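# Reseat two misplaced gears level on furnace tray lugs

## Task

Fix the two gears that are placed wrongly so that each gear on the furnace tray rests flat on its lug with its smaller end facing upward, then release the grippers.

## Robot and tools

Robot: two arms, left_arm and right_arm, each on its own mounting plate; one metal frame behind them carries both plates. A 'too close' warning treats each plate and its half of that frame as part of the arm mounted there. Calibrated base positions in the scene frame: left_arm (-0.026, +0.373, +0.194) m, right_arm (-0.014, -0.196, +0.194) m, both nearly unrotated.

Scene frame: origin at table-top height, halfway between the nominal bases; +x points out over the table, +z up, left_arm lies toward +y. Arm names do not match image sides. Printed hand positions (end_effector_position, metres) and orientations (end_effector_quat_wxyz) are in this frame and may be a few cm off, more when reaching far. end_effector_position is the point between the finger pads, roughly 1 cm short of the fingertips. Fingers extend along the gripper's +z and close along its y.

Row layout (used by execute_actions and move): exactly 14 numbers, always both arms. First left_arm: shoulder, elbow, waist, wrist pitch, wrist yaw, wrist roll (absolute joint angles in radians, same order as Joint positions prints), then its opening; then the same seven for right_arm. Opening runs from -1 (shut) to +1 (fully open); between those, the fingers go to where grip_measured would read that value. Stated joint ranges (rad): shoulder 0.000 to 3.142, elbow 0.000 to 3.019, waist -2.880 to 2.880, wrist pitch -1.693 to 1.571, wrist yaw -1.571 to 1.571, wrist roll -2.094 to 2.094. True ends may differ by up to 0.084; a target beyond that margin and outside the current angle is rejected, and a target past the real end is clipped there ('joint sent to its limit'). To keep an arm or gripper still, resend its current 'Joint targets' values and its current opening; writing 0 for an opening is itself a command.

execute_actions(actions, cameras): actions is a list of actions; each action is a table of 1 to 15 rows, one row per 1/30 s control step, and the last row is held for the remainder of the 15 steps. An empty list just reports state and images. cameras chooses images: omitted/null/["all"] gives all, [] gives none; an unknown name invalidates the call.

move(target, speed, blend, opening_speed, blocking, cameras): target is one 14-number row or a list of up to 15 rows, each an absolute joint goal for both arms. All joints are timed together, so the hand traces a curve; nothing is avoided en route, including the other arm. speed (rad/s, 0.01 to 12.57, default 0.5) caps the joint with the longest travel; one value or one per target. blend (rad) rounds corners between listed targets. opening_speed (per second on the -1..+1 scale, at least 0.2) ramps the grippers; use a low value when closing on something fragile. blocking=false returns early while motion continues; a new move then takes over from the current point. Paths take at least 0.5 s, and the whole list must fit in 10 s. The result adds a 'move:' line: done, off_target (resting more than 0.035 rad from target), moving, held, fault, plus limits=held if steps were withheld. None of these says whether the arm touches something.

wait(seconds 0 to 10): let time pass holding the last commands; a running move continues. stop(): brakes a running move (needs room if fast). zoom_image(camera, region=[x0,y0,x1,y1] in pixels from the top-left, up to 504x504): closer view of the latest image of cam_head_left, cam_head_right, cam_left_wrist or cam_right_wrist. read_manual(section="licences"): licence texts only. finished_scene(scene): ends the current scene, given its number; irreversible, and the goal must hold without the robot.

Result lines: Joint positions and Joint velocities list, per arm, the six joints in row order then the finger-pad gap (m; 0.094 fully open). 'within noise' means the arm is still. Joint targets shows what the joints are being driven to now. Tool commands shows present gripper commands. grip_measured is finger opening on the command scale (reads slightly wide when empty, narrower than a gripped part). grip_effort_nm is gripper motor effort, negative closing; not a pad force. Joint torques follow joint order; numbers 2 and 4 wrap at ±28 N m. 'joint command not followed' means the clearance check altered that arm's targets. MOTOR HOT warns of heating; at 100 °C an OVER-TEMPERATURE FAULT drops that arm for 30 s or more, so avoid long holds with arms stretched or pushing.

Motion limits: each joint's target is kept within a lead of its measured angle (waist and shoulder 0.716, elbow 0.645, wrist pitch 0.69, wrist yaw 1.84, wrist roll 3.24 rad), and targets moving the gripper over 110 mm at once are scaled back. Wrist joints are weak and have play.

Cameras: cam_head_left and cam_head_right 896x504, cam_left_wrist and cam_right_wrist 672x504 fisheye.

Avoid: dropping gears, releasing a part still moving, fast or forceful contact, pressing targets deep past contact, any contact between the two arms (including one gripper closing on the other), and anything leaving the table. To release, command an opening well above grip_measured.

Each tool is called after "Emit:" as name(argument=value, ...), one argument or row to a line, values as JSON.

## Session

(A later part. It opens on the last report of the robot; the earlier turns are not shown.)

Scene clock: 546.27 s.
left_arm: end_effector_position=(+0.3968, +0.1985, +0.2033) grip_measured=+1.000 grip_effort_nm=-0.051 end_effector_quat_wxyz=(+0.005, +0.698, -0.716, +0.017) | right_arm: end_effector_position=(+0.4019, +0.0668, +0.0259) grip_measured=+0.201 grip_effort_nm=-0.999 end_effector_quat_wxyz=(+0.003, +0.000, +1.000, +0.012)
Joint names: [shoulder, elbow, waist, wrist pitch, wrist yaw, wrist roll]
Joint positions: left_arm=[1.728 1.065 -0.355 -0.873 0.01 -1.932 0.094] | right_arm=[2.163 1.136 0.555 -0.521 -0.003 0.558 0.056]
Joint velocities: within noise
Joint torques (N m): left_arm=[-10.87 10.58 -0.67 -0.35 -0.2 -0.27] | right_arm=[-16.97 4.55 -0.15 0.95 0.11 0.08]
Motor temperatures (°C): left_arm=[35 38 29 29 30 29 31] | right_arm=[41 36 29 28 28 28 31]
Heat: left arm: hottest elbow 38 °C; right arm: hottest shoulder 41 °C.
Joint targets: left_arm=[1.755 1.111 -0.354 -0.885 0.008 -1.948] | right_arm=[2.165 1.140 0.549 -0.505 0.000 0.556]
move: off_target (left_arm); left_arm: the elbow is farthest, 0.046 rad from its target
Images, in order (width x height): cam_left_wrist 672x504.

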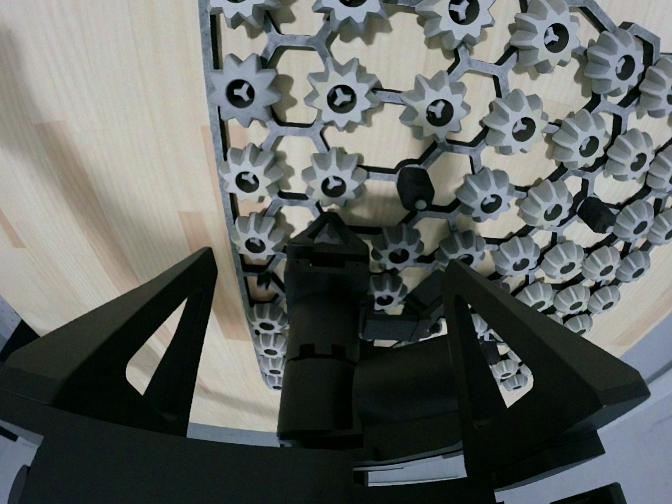

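Emit:
move(
  target=[1.755,1.111,-0.354,-0.885,0,-1.957,1,2.145,1.203,0.541,-0.525,0,0.556,0.05],
  speed=0.08,
  cameras=["cam_right_wrist","cam_left_wrist","cam_head_left","cam_head_right"],
)

Emit:
zoom_image(
  camera="cam_head_right",
  region=[340, 240, 440, 320],
)

Emit:
zoom_image(
  camera="cam_head_left",
  region=[340, 240, 440, 320],
)

Emit:
zoom_image(
  camera="cam_left_wrist",
  region=[210, 140, 460, 340],
)

Scene clock: 562.30 s.
left_arm: end_effector_position=(+0.3971, +0.1992, +0.2033) grip_measured=+1.000 grip_effort_nm=-0.056 end_effector_quat_wxyz=(+0.003, +0.701, -0.713, +0.016) | right_arm: end_effector_position=(+0.4063, +0.0668, +0.0272) grip_measured=+0.201 grip_effort_nm=-0.999 end_effector_quat_wxyz=(+0.006, +0.006, +1.000, +0.014)
Joint names: [shoulder, elbow, waist, wrist pitch, wrist yaw, wrist roll]
Joint positions: left_arm=[1.728 1.065 -0.355 -0.873 0.006 -1.941 0.094] | right_arm=[2.163 1.142 0.55 -0.521 -0.003 0.566 0.056]
Joint velocities: within noise
Joint torques (N m): left_arm=[-10.87 10.58 -0.62 -0.31 -0.32 -0.28] | right_arm=[-18.96 8.68 -0.32 0.31 0.1 0.07]
Motor temperatures (°C): left_arm=[34 40 29 29 30 29 31] | right_arm=[41 36 29 28 28 28 31]
Heat: left arm: hottest elbow 40 °C; right arm: hottest shoulder 41 °C.
Joint targets: left_arm=[1.755 1.111 -0.354 -0.885 0.001 -1.957] | right_arm=[2.145 1.203 0.541 -0.525 0.000 0.564]
move: off_target (left_arm, right_arm); left_arm: the elbow is farthest, 0.046 rad from its target; right_arm: the elbow is farthest, 0.061 rad from its target

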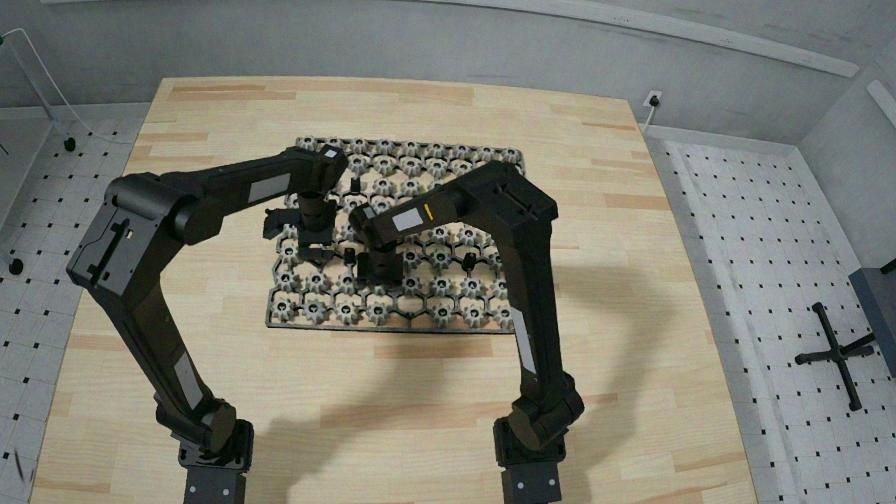

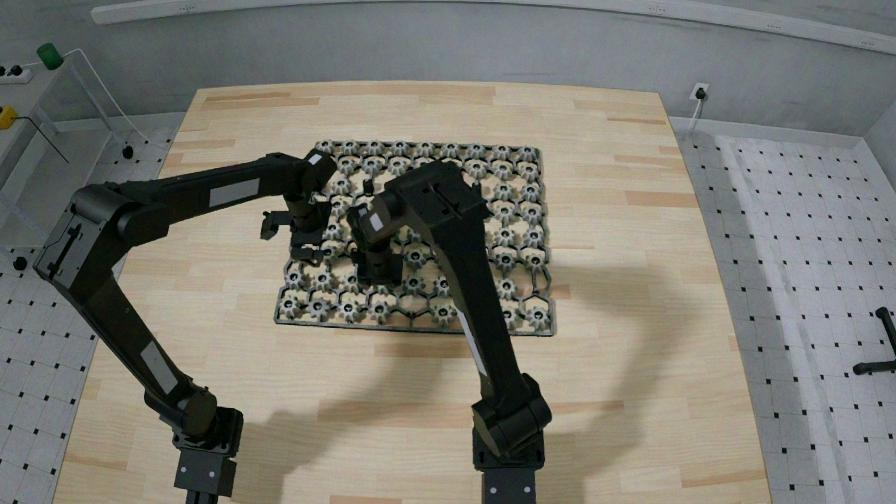

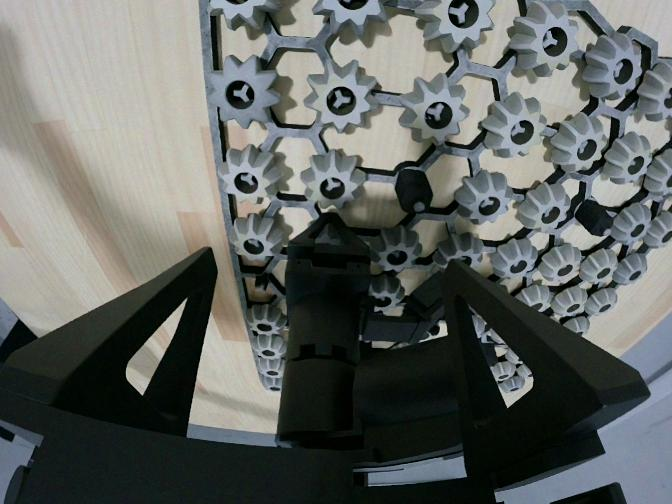

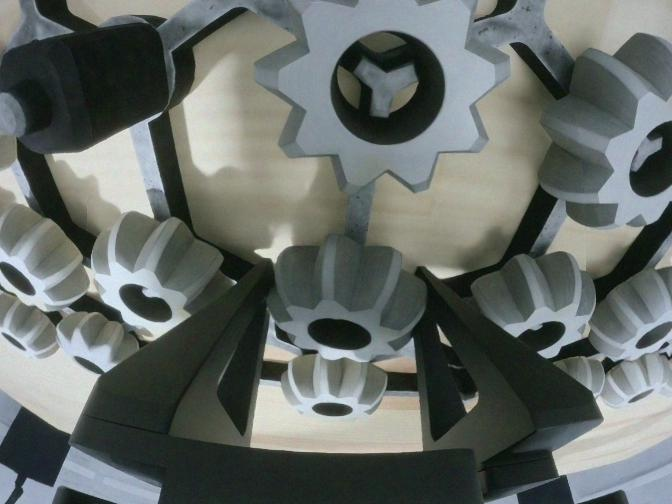

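Scaled by 5.040 from the camera's 896x504 image, which has a finer 1280x720 frame.

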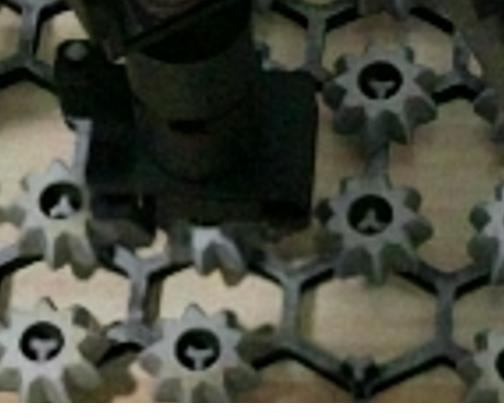

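Scaled by 5.040 from the camera's 896x504 image, which has a finer 1280x720 frame.

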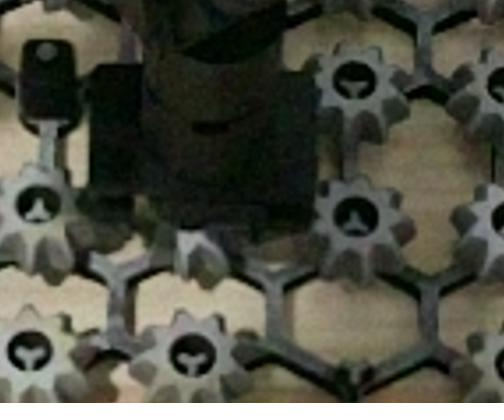

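Scaled by 2.016 from the camera's 672x504 image, which has a finer 960x720 frame.

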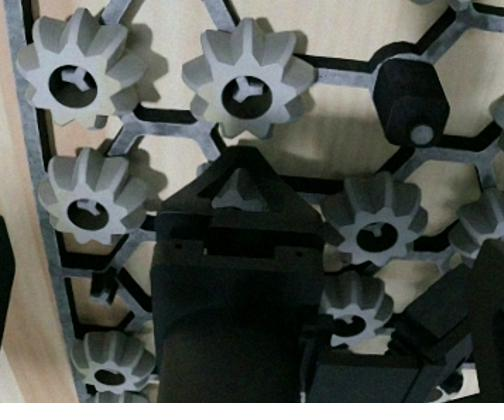

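Emit:
move(
  target=[1.755,1.111,-0.354,-0.885,0,-1.957,1,2.168,1.2,0.541,-0.495,0,0.556,0.05],
  speed=0.05,
  cameras=["cam_right_wrist"],
)

Scene clock: 572.47 s.
left_arm: end_effector_position=(+0.3971, +0.1992, +0.2033) grip_measured=+1.000 grip_effort_nm=-0.056 end_effector_quat_wxyz=(+0.003, +0.701, -0.713, +0.016) | right_arm: end_effector_position=(+0.4059, +0.0666, +0.0264) grip_measured=+0.201 grip_effort_nm=-1.004 end_effector_quat_wxyz=(+0.006, +0.006, +1.000, +0.014)
Joint names: [shoulder, elbow, waist, wrist pitch, wrist yaw, wrist roll]
Joint positions: left_arm=[1.728 1.065 -0.355 -0.873 0.006 -1.941 0.094] | right_arm=[2.164 1.142 0.55 -0.521 -0.003 0.566 0.056]
Joint velocities: within noise
Joint torques (N m): left_arm=[-10.81 10.55 -0.62 -0.39 -0.31 -0.27] | right_arm=[-17.03 8.47 -0.44 1.29 0.11 0]
Motor temperatures (°C): left_arm=[33 41 29 29 30 29 31] | right_arm=[41 37 29 28 28 28 31]
Heat: left arm: hottest elbow 41 °C; right arm: hottest shoulder 41 °C.
Joint targets: left_arm=[1.755 1.111 -0.354 -0.885 0.001 -1.956] | right_arm=[2.168 1.200 0.541 -0.495 0.000 0.556]
move: off_target (left_arm, right_arm); left_arm: the elbow is farthest, 0.046 rad from its target; right_arm: the elbow is farthest, 0.058 rad from its target
Images, in order (width x height): cam_right_wrist 672x504.

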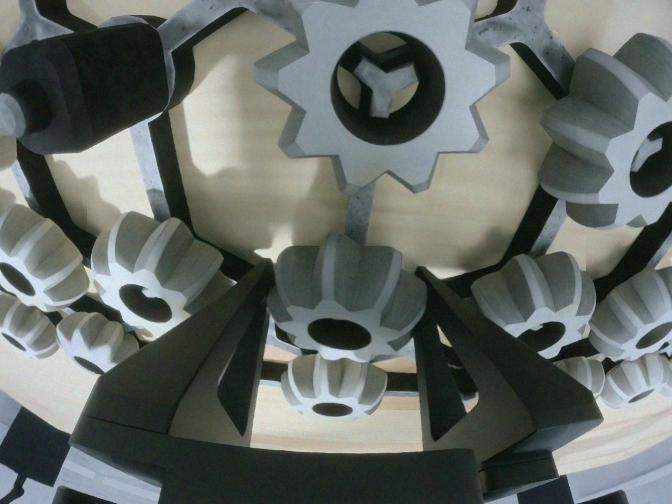

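Emit:
zoom_image(
  camera="cam_right_wrist",
  region=[250, 220, 450, 370],
)

Emit:
zoom_image(
  camera="cam_right_wrist",
  region=[90, 200, 270, 340],
)

Scaled by 2.520 from the camera's 672x504 image, which has a finer 960x720 frame.

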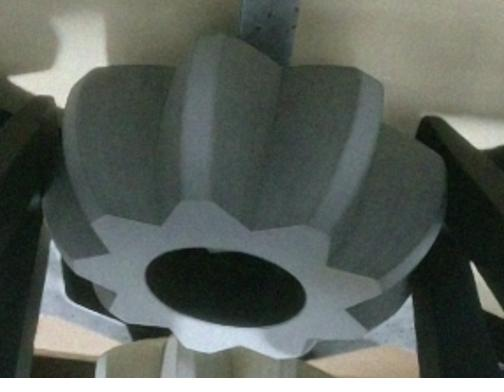

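Scaled by 2.800 from the camera's 672x504 image, which has a finer 960x720 frame.

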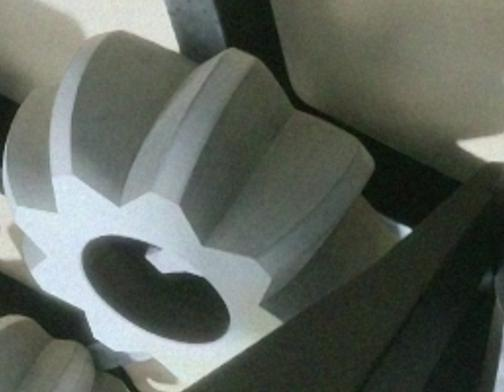

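Emit:
move(
  target=[1.755,1.111,-0.354,-0.885,0,-1.957,1,2.163,1.2,0.541,-0.5,0,0.556,0.36],
  opening_speed=0.2,
  cameras=["cam_right_wrist","cam_head_left"],
)

Emit:
zoom_image(
  camera="cam_right_wrist",
  region=[200, 220, 480, 400],
)

Scene clock: 590.70 s.
left_arm: end_effector_position=(+0.3972, +0.1994, +0.2033) grip_measured=+1.000 grip_effort_nm=-0.056 end_effector_quat_wxyz=(+0.003, +0.701, -0.713, +0.016) | right_arm: end_effector_position=(+0.4186, +0.0697, +0.0301) grip_measured=+0.359 grip_effort_nm=0.100 end_effector_quat_wxyz=(+0.016, +0.010, +1.000, +0.018)
Joint names: [shoulder, elbow, waist, wrist pitch, wrist yaw, wrist roll]
Joint positions: left_arm=[1.728 1.065 -0.355 -0.873 0.004 -1.941 0.094] | right_arm=[2.166 1.165 0.544 -0.52 0 0.566 0.064]
Joint velocities: within noise
Joint torques (N m): left_arm=[-10.87 10.56 -0.73 -0.35 -0.31 -0.28] | right_arm=[-17.85 7.06 0.32 1.11 0.08 0]
Motor temperatures (°C): left_arm=[33 42 29 29 30 29 31] | right_arm=[40 38 29 28 28 28 31]
Heat: left arm: hottest elbow 42 °C; right arm: hottest shoulder 40 °C.
Joint targets: left_arm=[1.755 1.111 -0.354 -0.885 -0.001 -1.957] | right_arm=[2.163 1.200 0.541 -0.501 0.002 0.556]
move: off_target (left_arm); left_arm: the elbow is farthest, 0.046 rad from its target
Images, in order (width x height): cam_head_left 896x504, cam_right_wrist 672x504.

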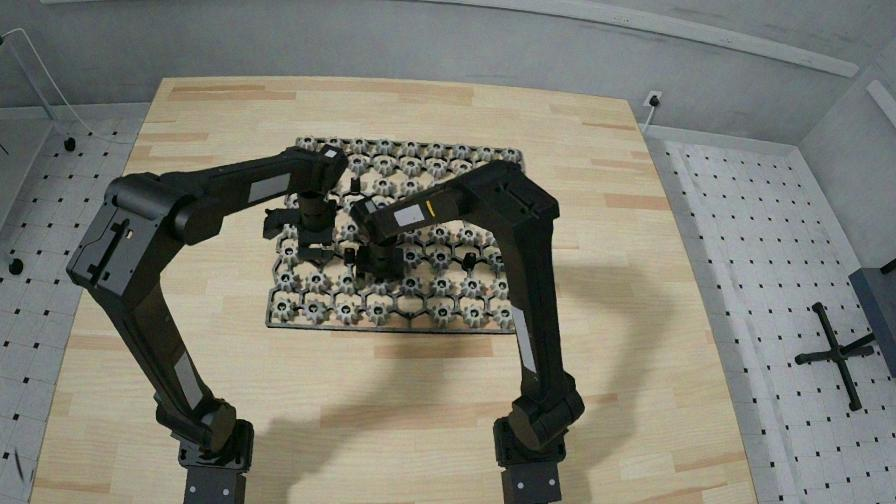

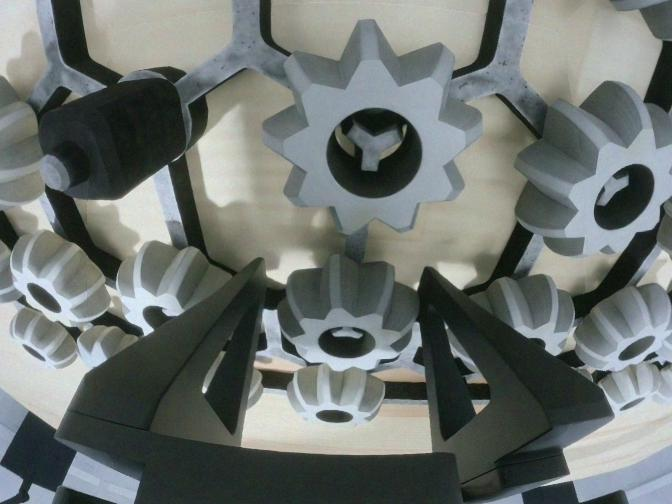

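Scaled by 1.800 from the camera's 672x504 image, which has a finer 960x720 frame.

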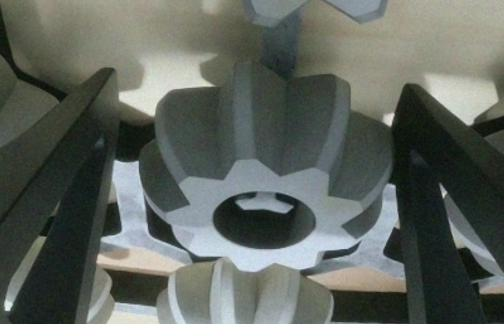

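Emit:
move(
  target=[1.755,1.111,-0.354,-0.885,0,-1.957,1,1.993,1.19,0.543,-0.665,0,0.556,0.36],
  speed=0.15,
)

Emit:
zoom_image(
  camera="cam_right_wrist",
  region=[150, 100, 530, 370],
)

Emit:
zoom_image(
  camera="cam_left_wrist",
  region=[210, 140, 460, 340],
)

Scene clock: 597.90 s.
left_arm: end_effector_position=(+0.3972, +0.1994, +0.2033) grip_measured=+1.000 grip_effort_nm=-0.051 end_effector_quat_wxyz=(+0.003, +0.701, -0.713, +0.016) | right_arm: end_effector_position=(+0.4273, +0.0737, +0.1074) grip_measured=+0.359 grip_effort_nm=0.100 end_effector_quat_wxyz=(+0.029, +0.010, +0.999, +0.027)
Joint names: [shoulder, elbow, waist, wrist pitch, wrist yaw, wrist roll]
Joint positions: left_arm=[1.728 1.065 -0.355 -0.873 0.004 -1.941 0.094] | right_arm=[2.005 1.165 0.544 -0.648 0 0.566 0.064]
Joint velocities: within noise
Joint torques (N m): left_arm=[-10.87 10.56 -0.62 -0.35 -0.28 -0.28] | right_arm=[-18.02 7.19 0.21 -0.03 0 0]
Motor temperatures (°C): left_arm=[33 42 29 29 30 29 31] | right_arm=[40 38 29 28 28 28 31]
Heat: left arm: hottest elbow 42 °C; right arm: hottest shoulder 40 °C.
Joint targets: left_arm=[1.755 1.111 -0.354 -0.885 0.000 -1.957] | right_arm=[1.993 1.190 0.543 -0.664 0.000 0.556]
move: off_target (left_arm); left_arm: the elbow is farthest, 0.046 rad from its target

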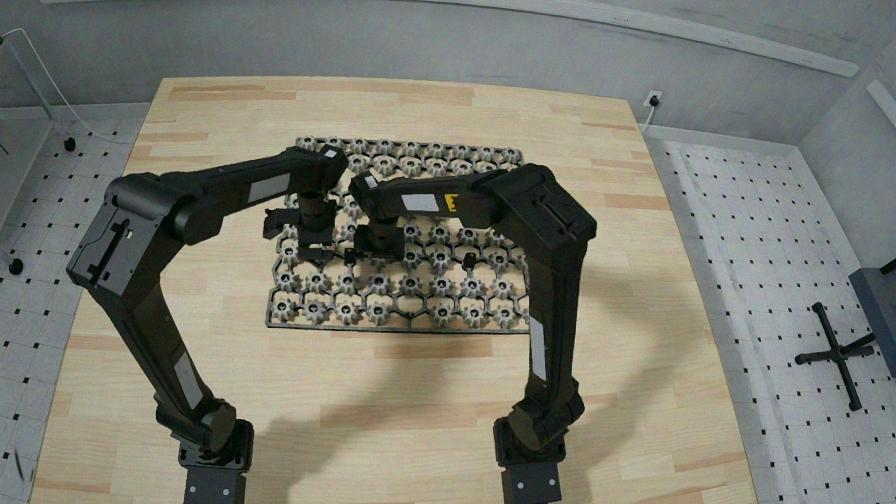

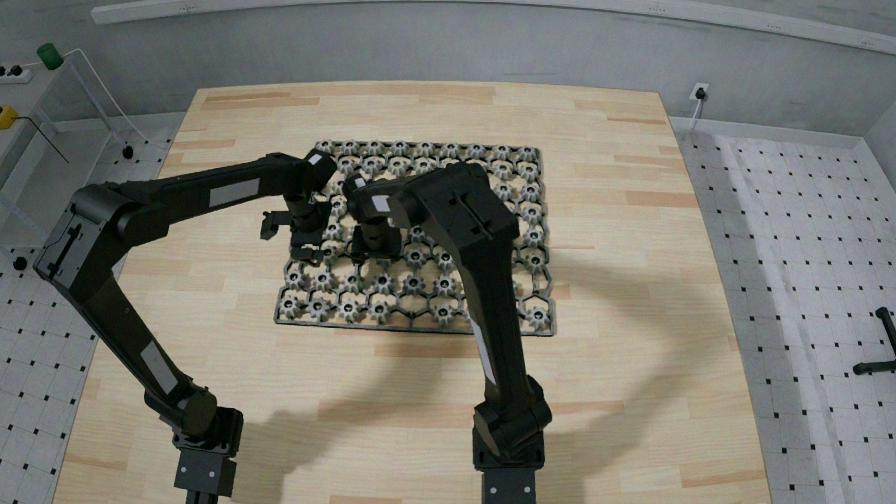

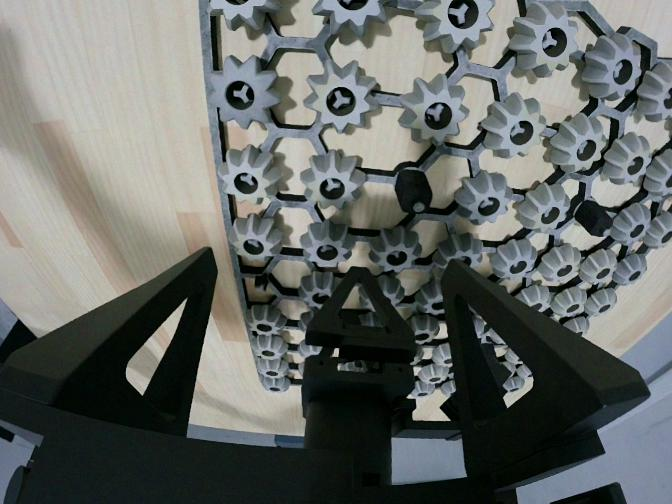

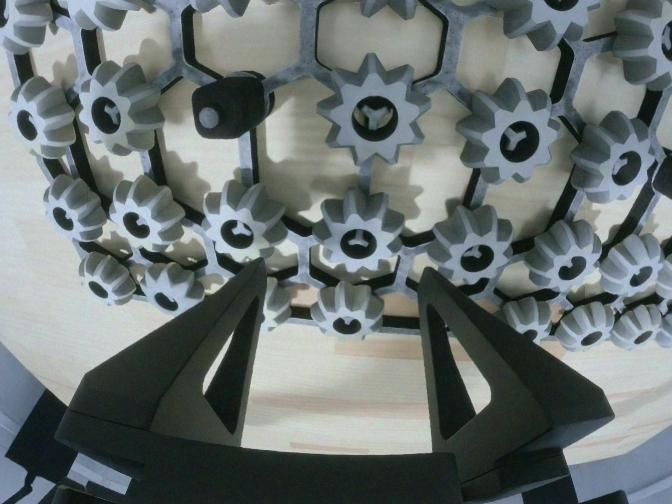

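Scaled by 1.326 from the camera's 672x504 image, which has a finer 960x720 frame.

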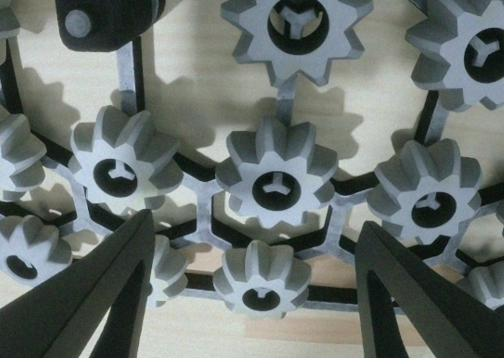

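Scaled by 2.016 from the camera's 672x504 image, which has a finer 960x720 frame.

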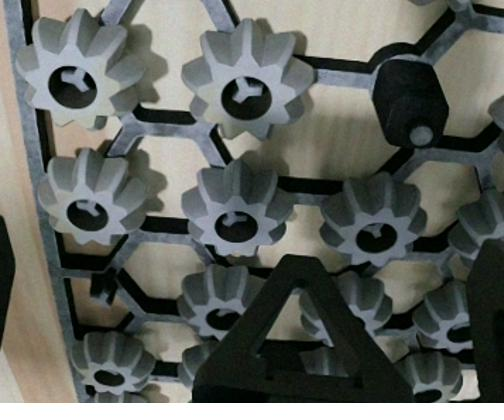

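Emit:
move(
  target=[1.814,0.874,-0.356,-0.62,0,-0.39,0.8,1.9,1.25,0.2,-0.75,0,0.556,1],
  speed=0.5,
  cameras=["cam_left_wrist"],
)

Emit:
zoom_image(
  camera="cam_left_wrist",
  region=[150, 60, 530, 330],
)

Scene clock: 617.63 s.
left_arm: end_effector_position=(+0.3561, +0.2151, +0.1302) grip_measured=+0.803 grip_effort_nm=-0.173 end_effector_quat_wxyz=(+0.008, -0.014, +1.000, -0.013) | right_arm: end_effector_position=(+0.5064, -0.0875, +0.1574) grip_measured=+0.999 grip_effort_nm=0.100 end_effector_quat_wxyz=(+0.049, +0.180, +0.982, +0.027)
Joint names: [shoulder, elbow, waist, wrist pitch, wrist yaw, wrist roll]
Joint positions: left_arm=[1.789 0.884 -0.355 -0.634 0.004 -0.415 0.085] | right_arm=[1.919 1.202 0.202 -0.734 -0.002 0.566 0.094]
Joint velocities: within noise
Joint torques (N m): left_arm=[-10.34 4.77 -0.85 0.96 -0.21 0.05] | right_arm=[-18.49 9.58 -0.03 -0.02 0 0]
Motor temperatures (°C): left_arm=[33 43 29 29 30 29 31] | right_arm=[40 38 29 28 28 28 30]
Heat: left arm: hottest elbow 43 °C; right arm: hottest shoulder 40 °C.
Joint targets: left_arm=[1.814 0.874 -0.356 -0.621 0.000 -0.398] | right_arm=[1.900 1.250 0.200 -0.750 -0.002 0.556]
move: off_target (right_arm); right_arm: the elbow is farthest, 0.048 rad from its target
Images, in order (width x height): cam_left_wrist 672x504.

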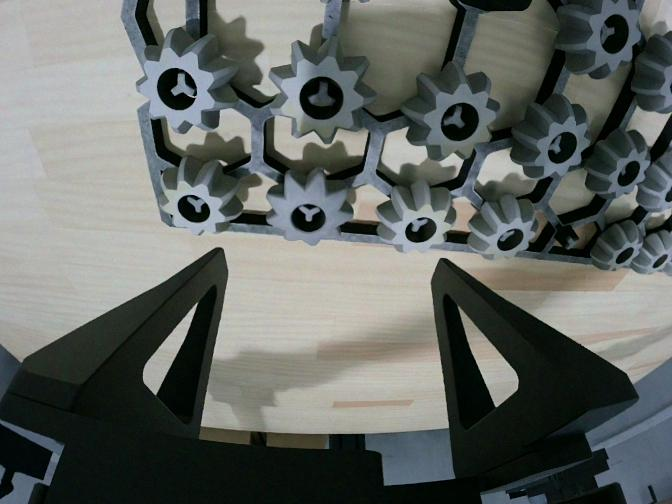

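Scaled by 1.326 from the camera's 672x504 image, which has a finer 960x720 frame.

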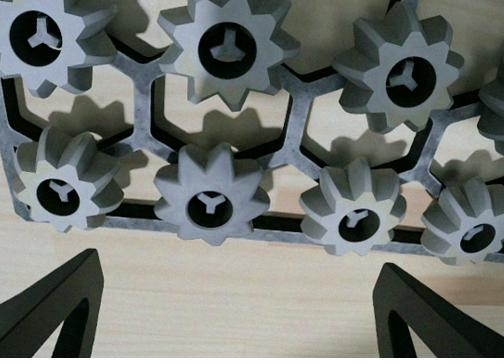

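Emit:
move(
  target=[1.907,0.796,-0.347,-0.462,0,-0.385,0.6,1.9,1.25,0.2,-0.75,0,0.556,1],
  speed=0.25,
  cameras=["cam_left_wrist"],
)

Scene clock: 635.83 s.
left_arm: end_effector_position=(+0.3299, +0.2250, +0.0771) grip_measured=+0.603 grip_effort_nm=-0.164 end_effector_quat_wxyz=(+0.000, -0.007, +1.000, -0.009) | right_arm: end_effector_position=(+0.5064, -0.0875, +0.1574) grip_measured=+0.999 grip_effort_nm=0.100 end_effector_quat_wxyz=(+0.049, +0.180, +0.982, +0.027)
Joint names: [shoulder, elbow, waist, wrist pitch, wrist yaw, wrist roll]
Joint positions: left_arm=[1.887 0.804 -0.355 -0.475 0.004 -0.401 0.075] | right_arm=[1.919 1.202 0.202 -0.734 -0.002 0.566 0.094]
Joint velocities: within noise
Joint torques (N m): left_arm=[-10.46 3.58 -0.09 0.92 -0.21 0.06] | right_arm=[-18.43 9.57 0.03 0.03 0.06 0]
Motor temperatures (°C): left_arm=[33 41 29 29 30 29 31] | right_arm=[42 38 29 28 28 28 30]
Heat: left arm: hottest elbow 41 °C; right arm: hottest shoulder 42 °C.
Joint targets: left_arm=[1.907 0.796 -0.347 -0.461 0.000 -0.385] | right_arm=[1.900 1.250 0.200 -0.750 0.000 0.556]
move: off_target (right_arm); right_arm: the elbow is farthest, 0.048 rad from its target
Images, in order (width x height): cam_left_wrist 672x504.

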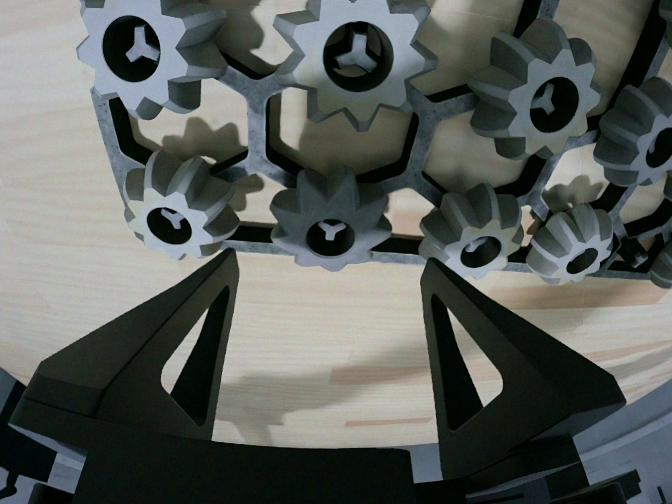

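Emit:
move(
  target=[2.028,0.822,-0.338,-0.346,0,-0.385,0.6,1.9,1.25,0.2,-0.75,0,0.556,1],
  speed=0.12,
  cameras=["cam_left_wrist"],
)

Scene clock: 649.13 s.
left_arm: end_effector_position=(+0.3278, +0.2284, +0.0347) grip_measured=+0.603 grip_effort_nm=-0.159 end_effector_quat_wxyz=(-0.001, -0.011, +1.000, -0.009) | right_arm: end_effector_position=(+0.5064, -0.0875, +0.1574) grip_measured=+0.999 grip_effort_nm=0.110 end_effector_quat_wxyz=(+0.049, +0.180, +0.982, +0.027)
Joint names: [shoulder, elbow, waist, wrist pitch, wrist yaw, wrist roll]
Joint positions: left_arm=[2.004 0.804 -0.347 -0.36 0.004 -0.401 0.075] | right_arm=[1.919 1.202 0.202 -0.734 -0.002 0.566 0.094]
Joint velocities: within noise
Joint torques (N m): left_arm=[-10.7 4.6 0.03 0.9 -0.21 0.05] | right_arm=[-18.43 9.55 0.09 -0.01 0.06 0]
Motor temperatures (°C): left_arm=[33 40 29 29 30 29 31] | right_arm=[42 38 29 28 28 28 30]
Heat: left arm: hottest elbow 40 °C; right arm: hottest shoulder 42 °C.
Joint targets: left_arm=[2.028 0.822 -0.338 -0.347 0.000 -0.385] | right_arm=[1.900 1.250 0.200 -0.750 0.000 0.556]
move: off_target (right_arm); right_arm: the elbow is farthest, 0.048 rad from its target
Images, in order (width x height): cam_left_wrist 672x504.

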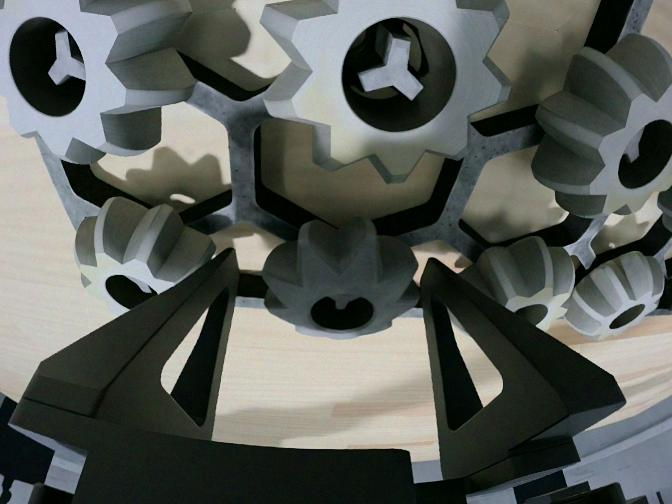

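Emit:
move(
  target=[
    [2.028,0.822,-0.36,-0.346,0,-0.385,0.6,1.9,1.25,0.2,-0.75,0,0.556,1],
    [2.028,0.822,-0.36,-0.346,0,-0.385,0.05,1.9,1.25,0.2,-0.75,0,0.556,1],
  ],
  speed=0.08,
  opening_speed=0.25,
  cameras=["cam_left_wrist"],
)

Scene clock: 658.93 s.
left_arm: end_effector_position=(+0.3280, +0.2258, +0.0347) grip_measured=+0.201 grip_effort_nm=-1.048 end_effector_quat_wxyz=(+0.001, -0.007, +1.000, -0.010) | right_arm: end_effector_position=(+0.5064, -0.0875, +0.1574) grip_measured=+0.999 grip_effort_nm=0.105 end_effector_quat_wxyz=(+0.049, +0.180, +0.982, +0.027)
Joint names: [shoulder, elbow, waist, wrist pitch, wrist yaw, wrist roll]
Joint positions: left_arm=[2.004 0.804 -0.353 -0.355 0.004 -0.399 0.056] | right_arm=[1.919 1.202 0.202 -0.734 -0.002 0.566 0.094]
Joint velocities: within noise
Joint torques (N m): left_arm=[-10.52 4.59 -1.26 0.72 -0.21 0.04] | right_arm=[-18.49 9.58 0.21 -0.01 0.05 0]
Motor temperatures (°C): left_arm=[33 40 29 29 30 29 31] | right_arm=[43 39 29 28 28 28 29]
Heat: left arm: hottest elbow 40 °C; right arm: hottest shoulder 43 °C.
Joint targets: left_arm=[2.028 0.822 -0.360 -0.345 0.000 -0.384] | right_arm=[1.900 1.250 0.200 -0.750 0.000 0.556]
move: off_target (right_arm); right_arm: the elbow is farthest, 0.048 rad from its target
Images, in order (width x height): cam_left_wrist 672x504.

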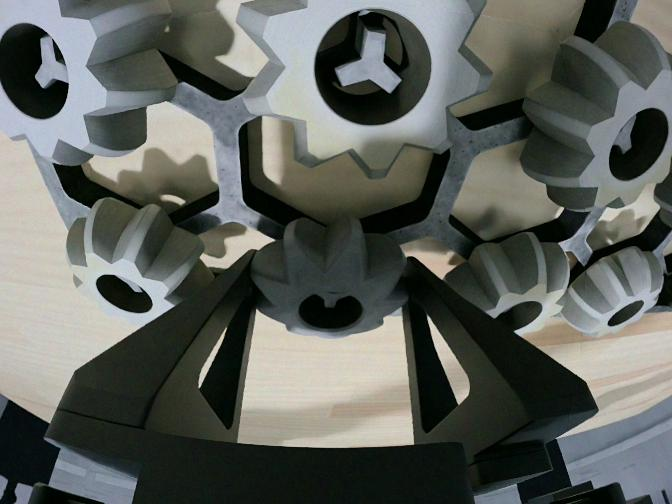

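Emit:
move(
  target=[
    [1.765,0.785,-0.36,-0.575,0,-0.385,0.05,1.9,1.25,0.2,-0.75,0,0.556,1],
    [1.8227,0.451,-0.153,1.3715,1.386,0,0.05,1.813,0.42,0.197,1.3925,-1.37,1.571,0.65],
  ],
  speed=[0.2, 0.5],
)

Scene clock: 700.77 s.
left_arm: end_effector_position=(+0.3028, +0.1376, +0.2994) grip_measured=+0.200 grip_effort_nm=-1.062 end_effector_quat_wxyz=(+0.492, +0.486, +0.510, -0.511) | right_arm: end_effector_position=(+0.3033, +0.0400, +0.2913) grip_measured=+0.651 grip_effort_nm=-0.037 end_effector_quat_wxyz=(-0.010, +0.015, +0.706, +0.708)
Joint names: [shoulder, elbow, waist, wrist pitch, wrist yaw, wrist roll]
Joint positions: left_arm=[1.811 0.454 -0.161 1.342 1.373 -0.018 0.056] | right_arm=[1.827 0.426 0.202 1.364 -1.359 1.559 0.078]
Joint velocities: within noise
Joint torques (N m): left_arm=[-8.64 2.59 0.09 3 0.26 0.06] | right_arm=[-10.75 2.21 -0.26 2.29 -0.17 0.13]
Motor temperatures (°C): left_arm=[33 38 29 29 31 29 32] | right_arm=[43 39 29 28 28 28 29]
Heat: left arm: hottest elbow 38 °C; right arm: hottest shoulder 43 °C.
Joint targets: left_arm=[1.823 0.451 -0.153 1.370 1.378 -0.001] | right_arm=[1.813 0.420 0.197 1.391 -1.363 1.571]
move: done

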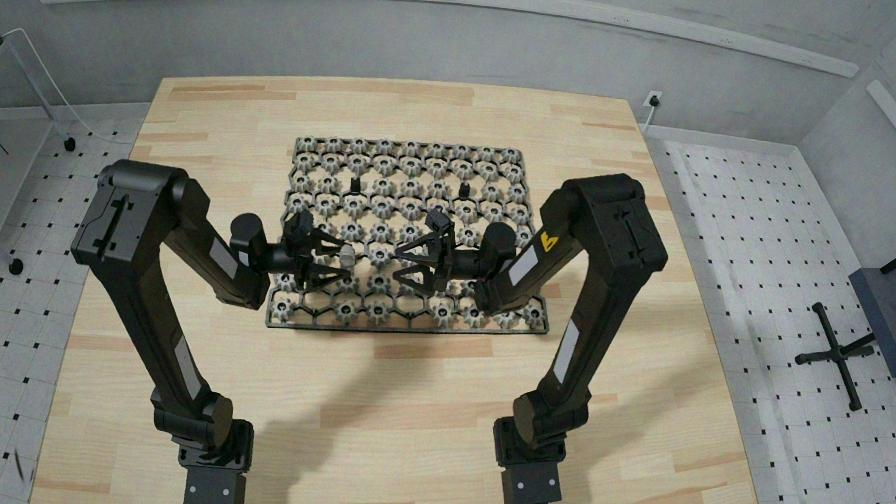

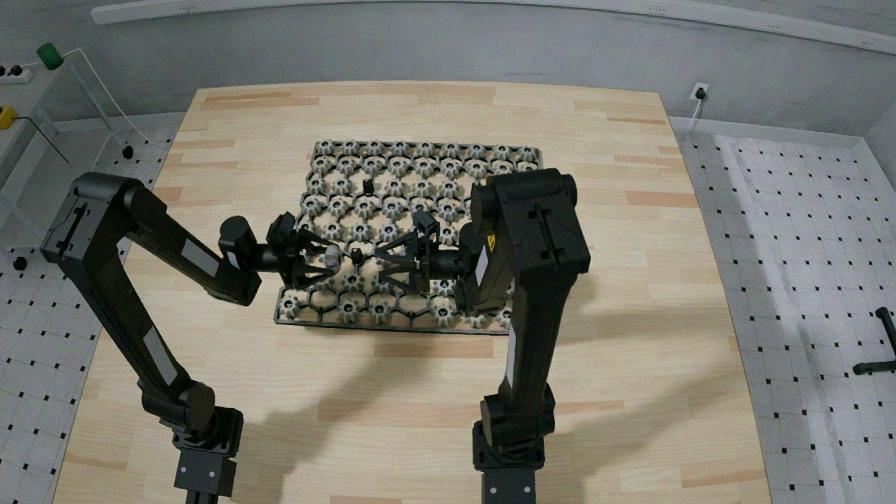

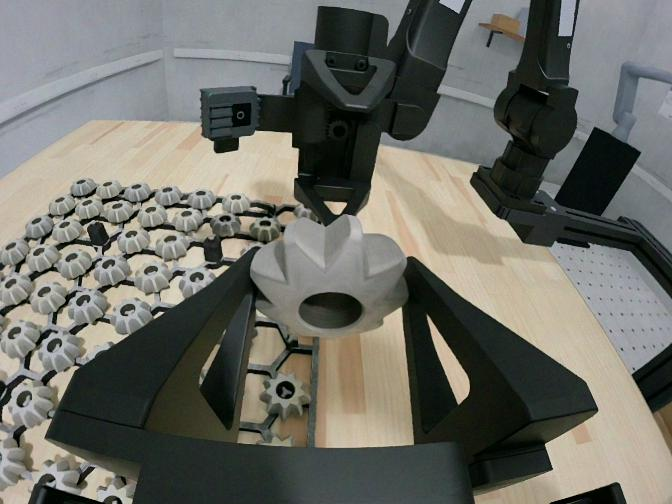

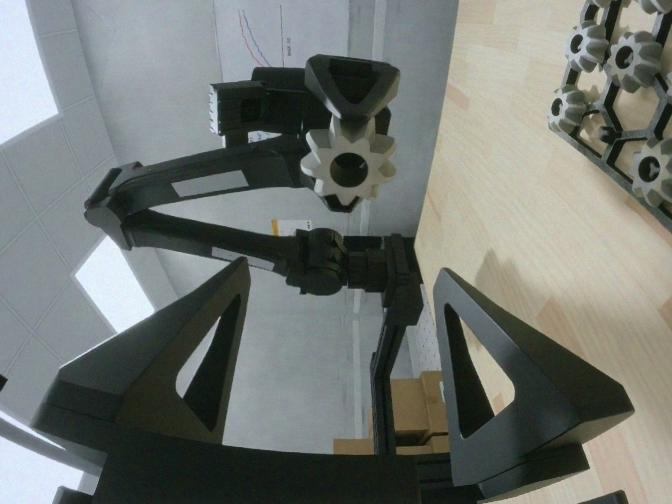

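Emit:
move(
  target=[1.8227,0.451,-0.153,1.3715,1.386,0,0.05,1.8558,0.478,0.3725,1.378,-1.1985,1.571,0.65],
  speed=0.2,
  cameras=["cam_right_wrist","cam_left_wrist"],
)

Scene clock: 718.07 s.
left_arm: end_effector_position=(+0.3014, +0.1376, +0.2994) grip_measured=+0.200 grip_effort_nm=-1.053 end_effector_quat_wxyz=(+0.491, +0.488, +0.508, -0.513) | right_arm: end_effector_position=(+0.2945, +0.0956, +0.2891) grip_measured=+0.651 grip_effort_nm=-0.037 end_effector_quat_wxyz=(-0.013, +0.005, +0.707, +0.707)
Joint names: [shoulder, elbow, waist, wrist pitch, wrist yaw, wrist roll]
Joint positions: left_arm=[1.811 0.454 -0.161 1.342 1.38 -0.016 0.056] | right_arm=[1.848 0.455 0.37 1.364 -1.209 1.559 0.078]
Joint velocities: within noise
Joint torques (N m): left_arm=[-8.47 2.59 -0.03 3.06 0.29 0.06] | right_arm=[-9.41 4.38 0.97 1.92 0.08 0.13]
Motor temperatures (°C): left_arm=[34 38 29 29 30 29 33] | right_arm=[41 38 29 28 28 28 29]
Heat: left arm: hottest elbow 38 °C; right arm: hottest shoulder 41 °C.
Joint targets: left_arm=[1.823 0.451 -0.153 1.371 1.386 0.000] | right_arm=[1.856 0.478 0.372 1.378 -1.205 1.571]
move: done
Images, in order (width x height): cam_left_wrist 672x504, cam_right_wrist 672x504.

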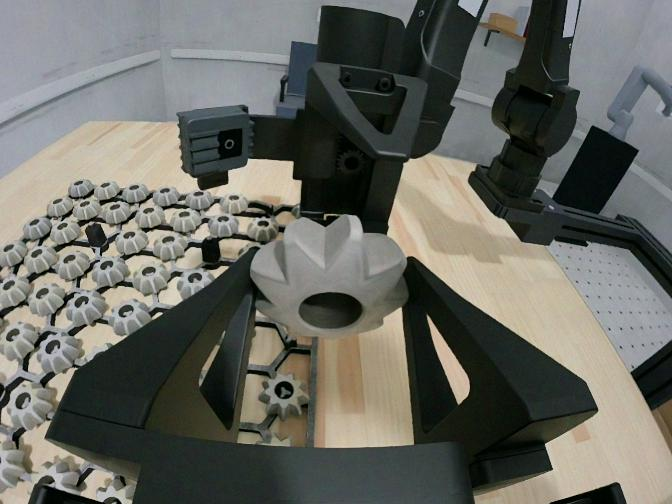

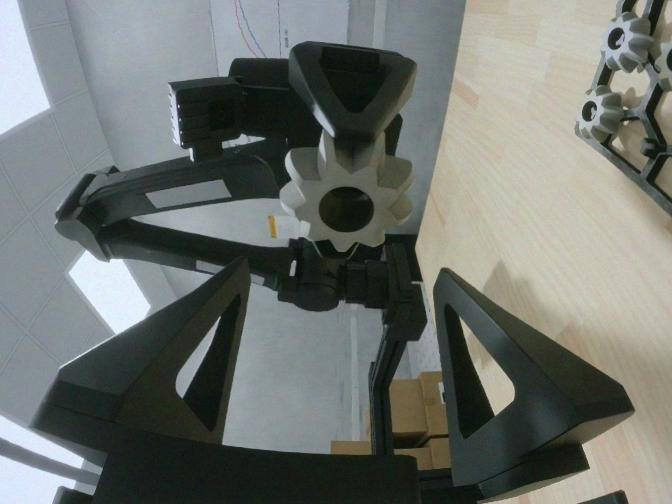

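Emit:
move(
  target=[1.8227,0.451,-0.153,1.3715,1.386,0,0.05,1.881,0.545,0.470,1.337,-1.094,1.581,0.65],
  speed=0.12,
)

Scene clock: 734.97 s.
left_arm: end_effector_position=(+0.3014, +0.1376, +0.2994) grip_measured=+0.200 grip_effort_nm=-1.048 end_effector_quat_wxyz=(+0.491, +0.488, +0.508, -0.513) | right_arm: end_effector_position=(+0.3053, +0.1350, +0.2919) grip_measured=+0.651 grip_effort_nm=-0.037 end_effector_quat_wxyz=(-0.001, +0.005, +0.704, +0.711)
Joint names: [shoulder, elbow, waist, wrist pitch, wrist yaw, wrist roll]
Joint positions: left_arm=[1.811 0.454 -0.161 1.342 1.38 -0.016 0.056] | right_arm=[1.873 0.519 0.465 1.353 -1.099 1.568 0.078]
Joint velocities: within noise
Joint torques (N m): left_arm=[-8.64 2.56 0.03 3.04 0.27 0.06] | right_arm=[-10.29 4.83 -0.21 0.87 0.11 0.12]
Motor temperatures (°C): left_arm=[34 37 29 29 30 29 33] | right_arm=[40 37 29 28 28 28 29]
Heat: left arm: hottest elbow 37 °C; right arm: hottest shoulder 40 °C.
Joint targets: left_arm=[1.823 0.451 -0.153 1.371 1.386 0.000] | right_arm=[1.881 0.545 0.470 1.337 -1.095 1.581]
move: done

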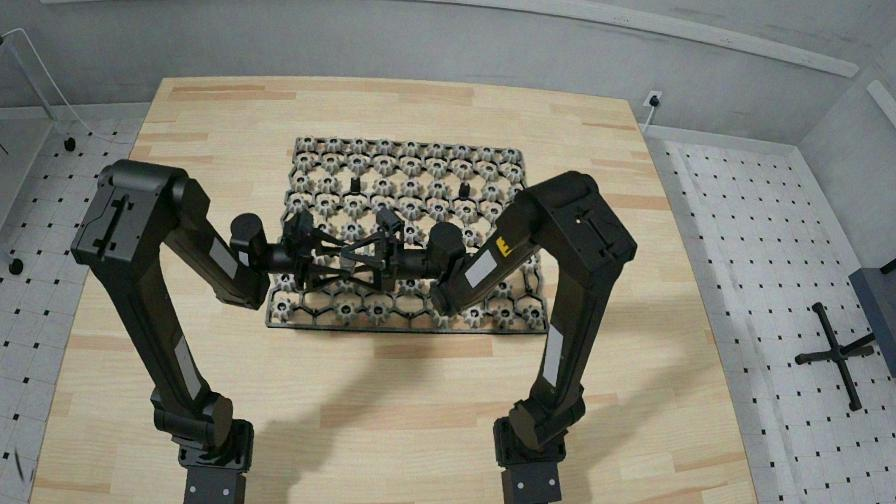

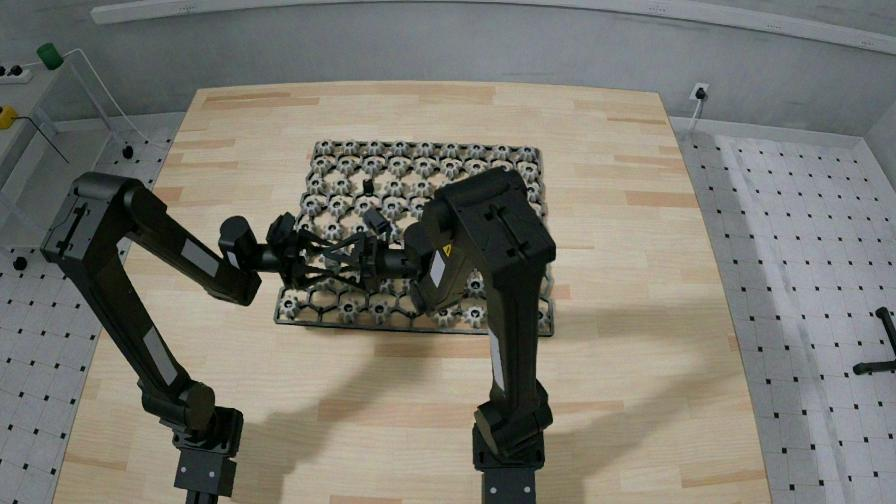

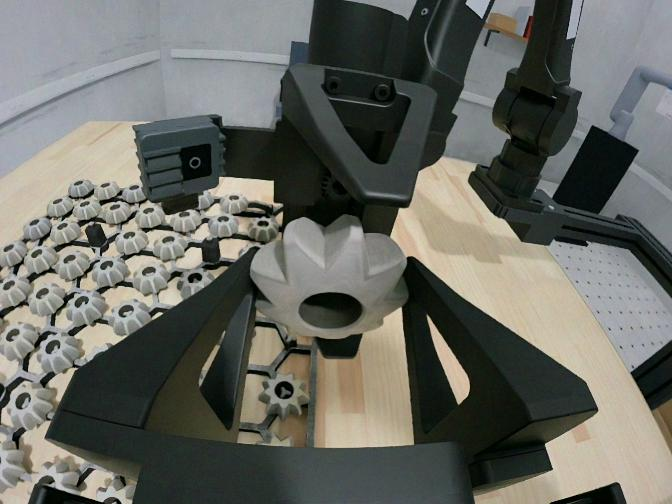

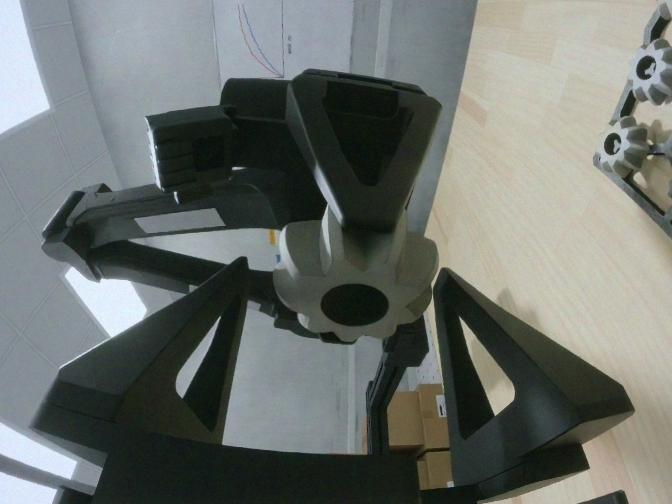

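Emit:
move(
  target=[1.8227,0.451,-0.153,1.3715,1.386,0,0.05,1.908,0.572,0.464,1.338,-1.100,1.581,0.65],
  speed=0.06,
  cameras=["cam_right_wrist","cam_left_wrist"],
)

Scene clock: 749.03 s.
left_arm: end_effector_position=(+0.3014, +0.1376, +0.2994) grip_measured=+0.200 grip_effort_nm=-1.053 end_effector_quat_wxyz=(+0.491, +0.488, +0.508, -0.513) | right_arm: end_effector_position=(+0.3137, +0.1390, +0.2864) grip_measured=+0.651 grip_effort_nm=-0.032 end_effector_quat_wxyz=(-0.001, +0.007, +0.704, +0.710)
Joint names: [shoulder, elbow, waist, wrist pitch, wrist yaw, wrist roll]
Joint positions: left_arm=[1.811 0.454 -0.161 1.342 1.38 -0.016 0.056] | right_arm=[1.901 0.545 0.465 1.353 -1.096 1.569 0.078]
Joint velocities: within noise
Joint torques (N m): left_arm=[-8.59 2.59 -0.03 3.06 0.28 0.07] | right_arm=[-10.81 4.89 0.15 0.98 -0.12 0.12]
Motor temperatures (°C): left_arm=[34 37 29 29 30 29 33] | right_arm=[39 37 29 28 28 28 29]
Heat: left arm: hottest elbow 37 °C; right arm: hottest shoulder 39 °C.
Joint targets: left_arm=[1.823 0.451 -0.153 1.371 1.386 0.000] | right_arm=[1.908 0.572 0.464 1.338 -1.098 1.582]
move: done
Images, in order (width x height): cam_left_wrist 672x504, cam_right_wrist 672x504.

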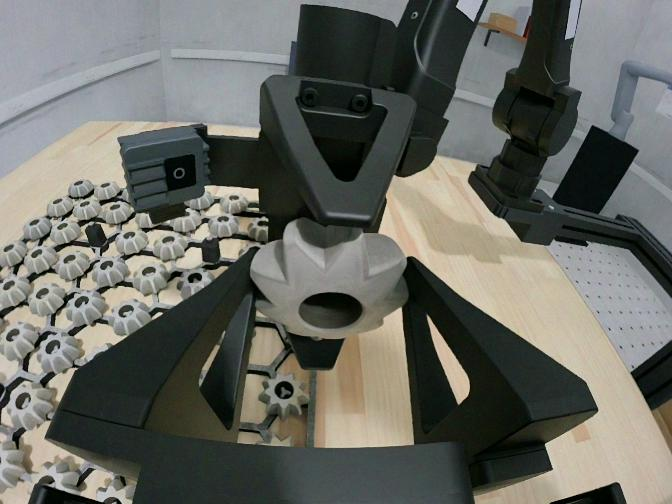

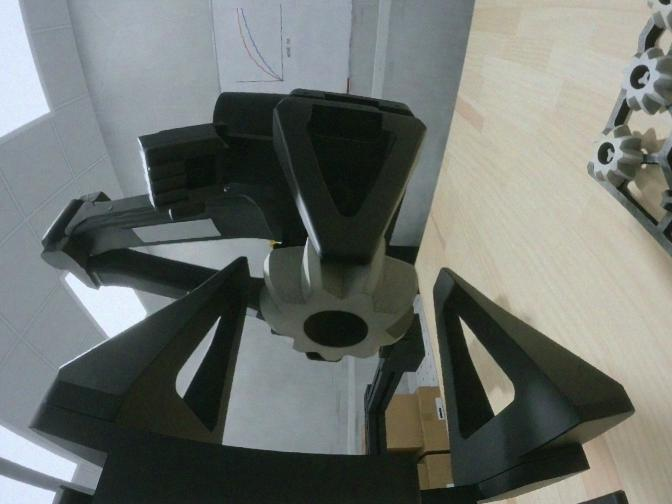

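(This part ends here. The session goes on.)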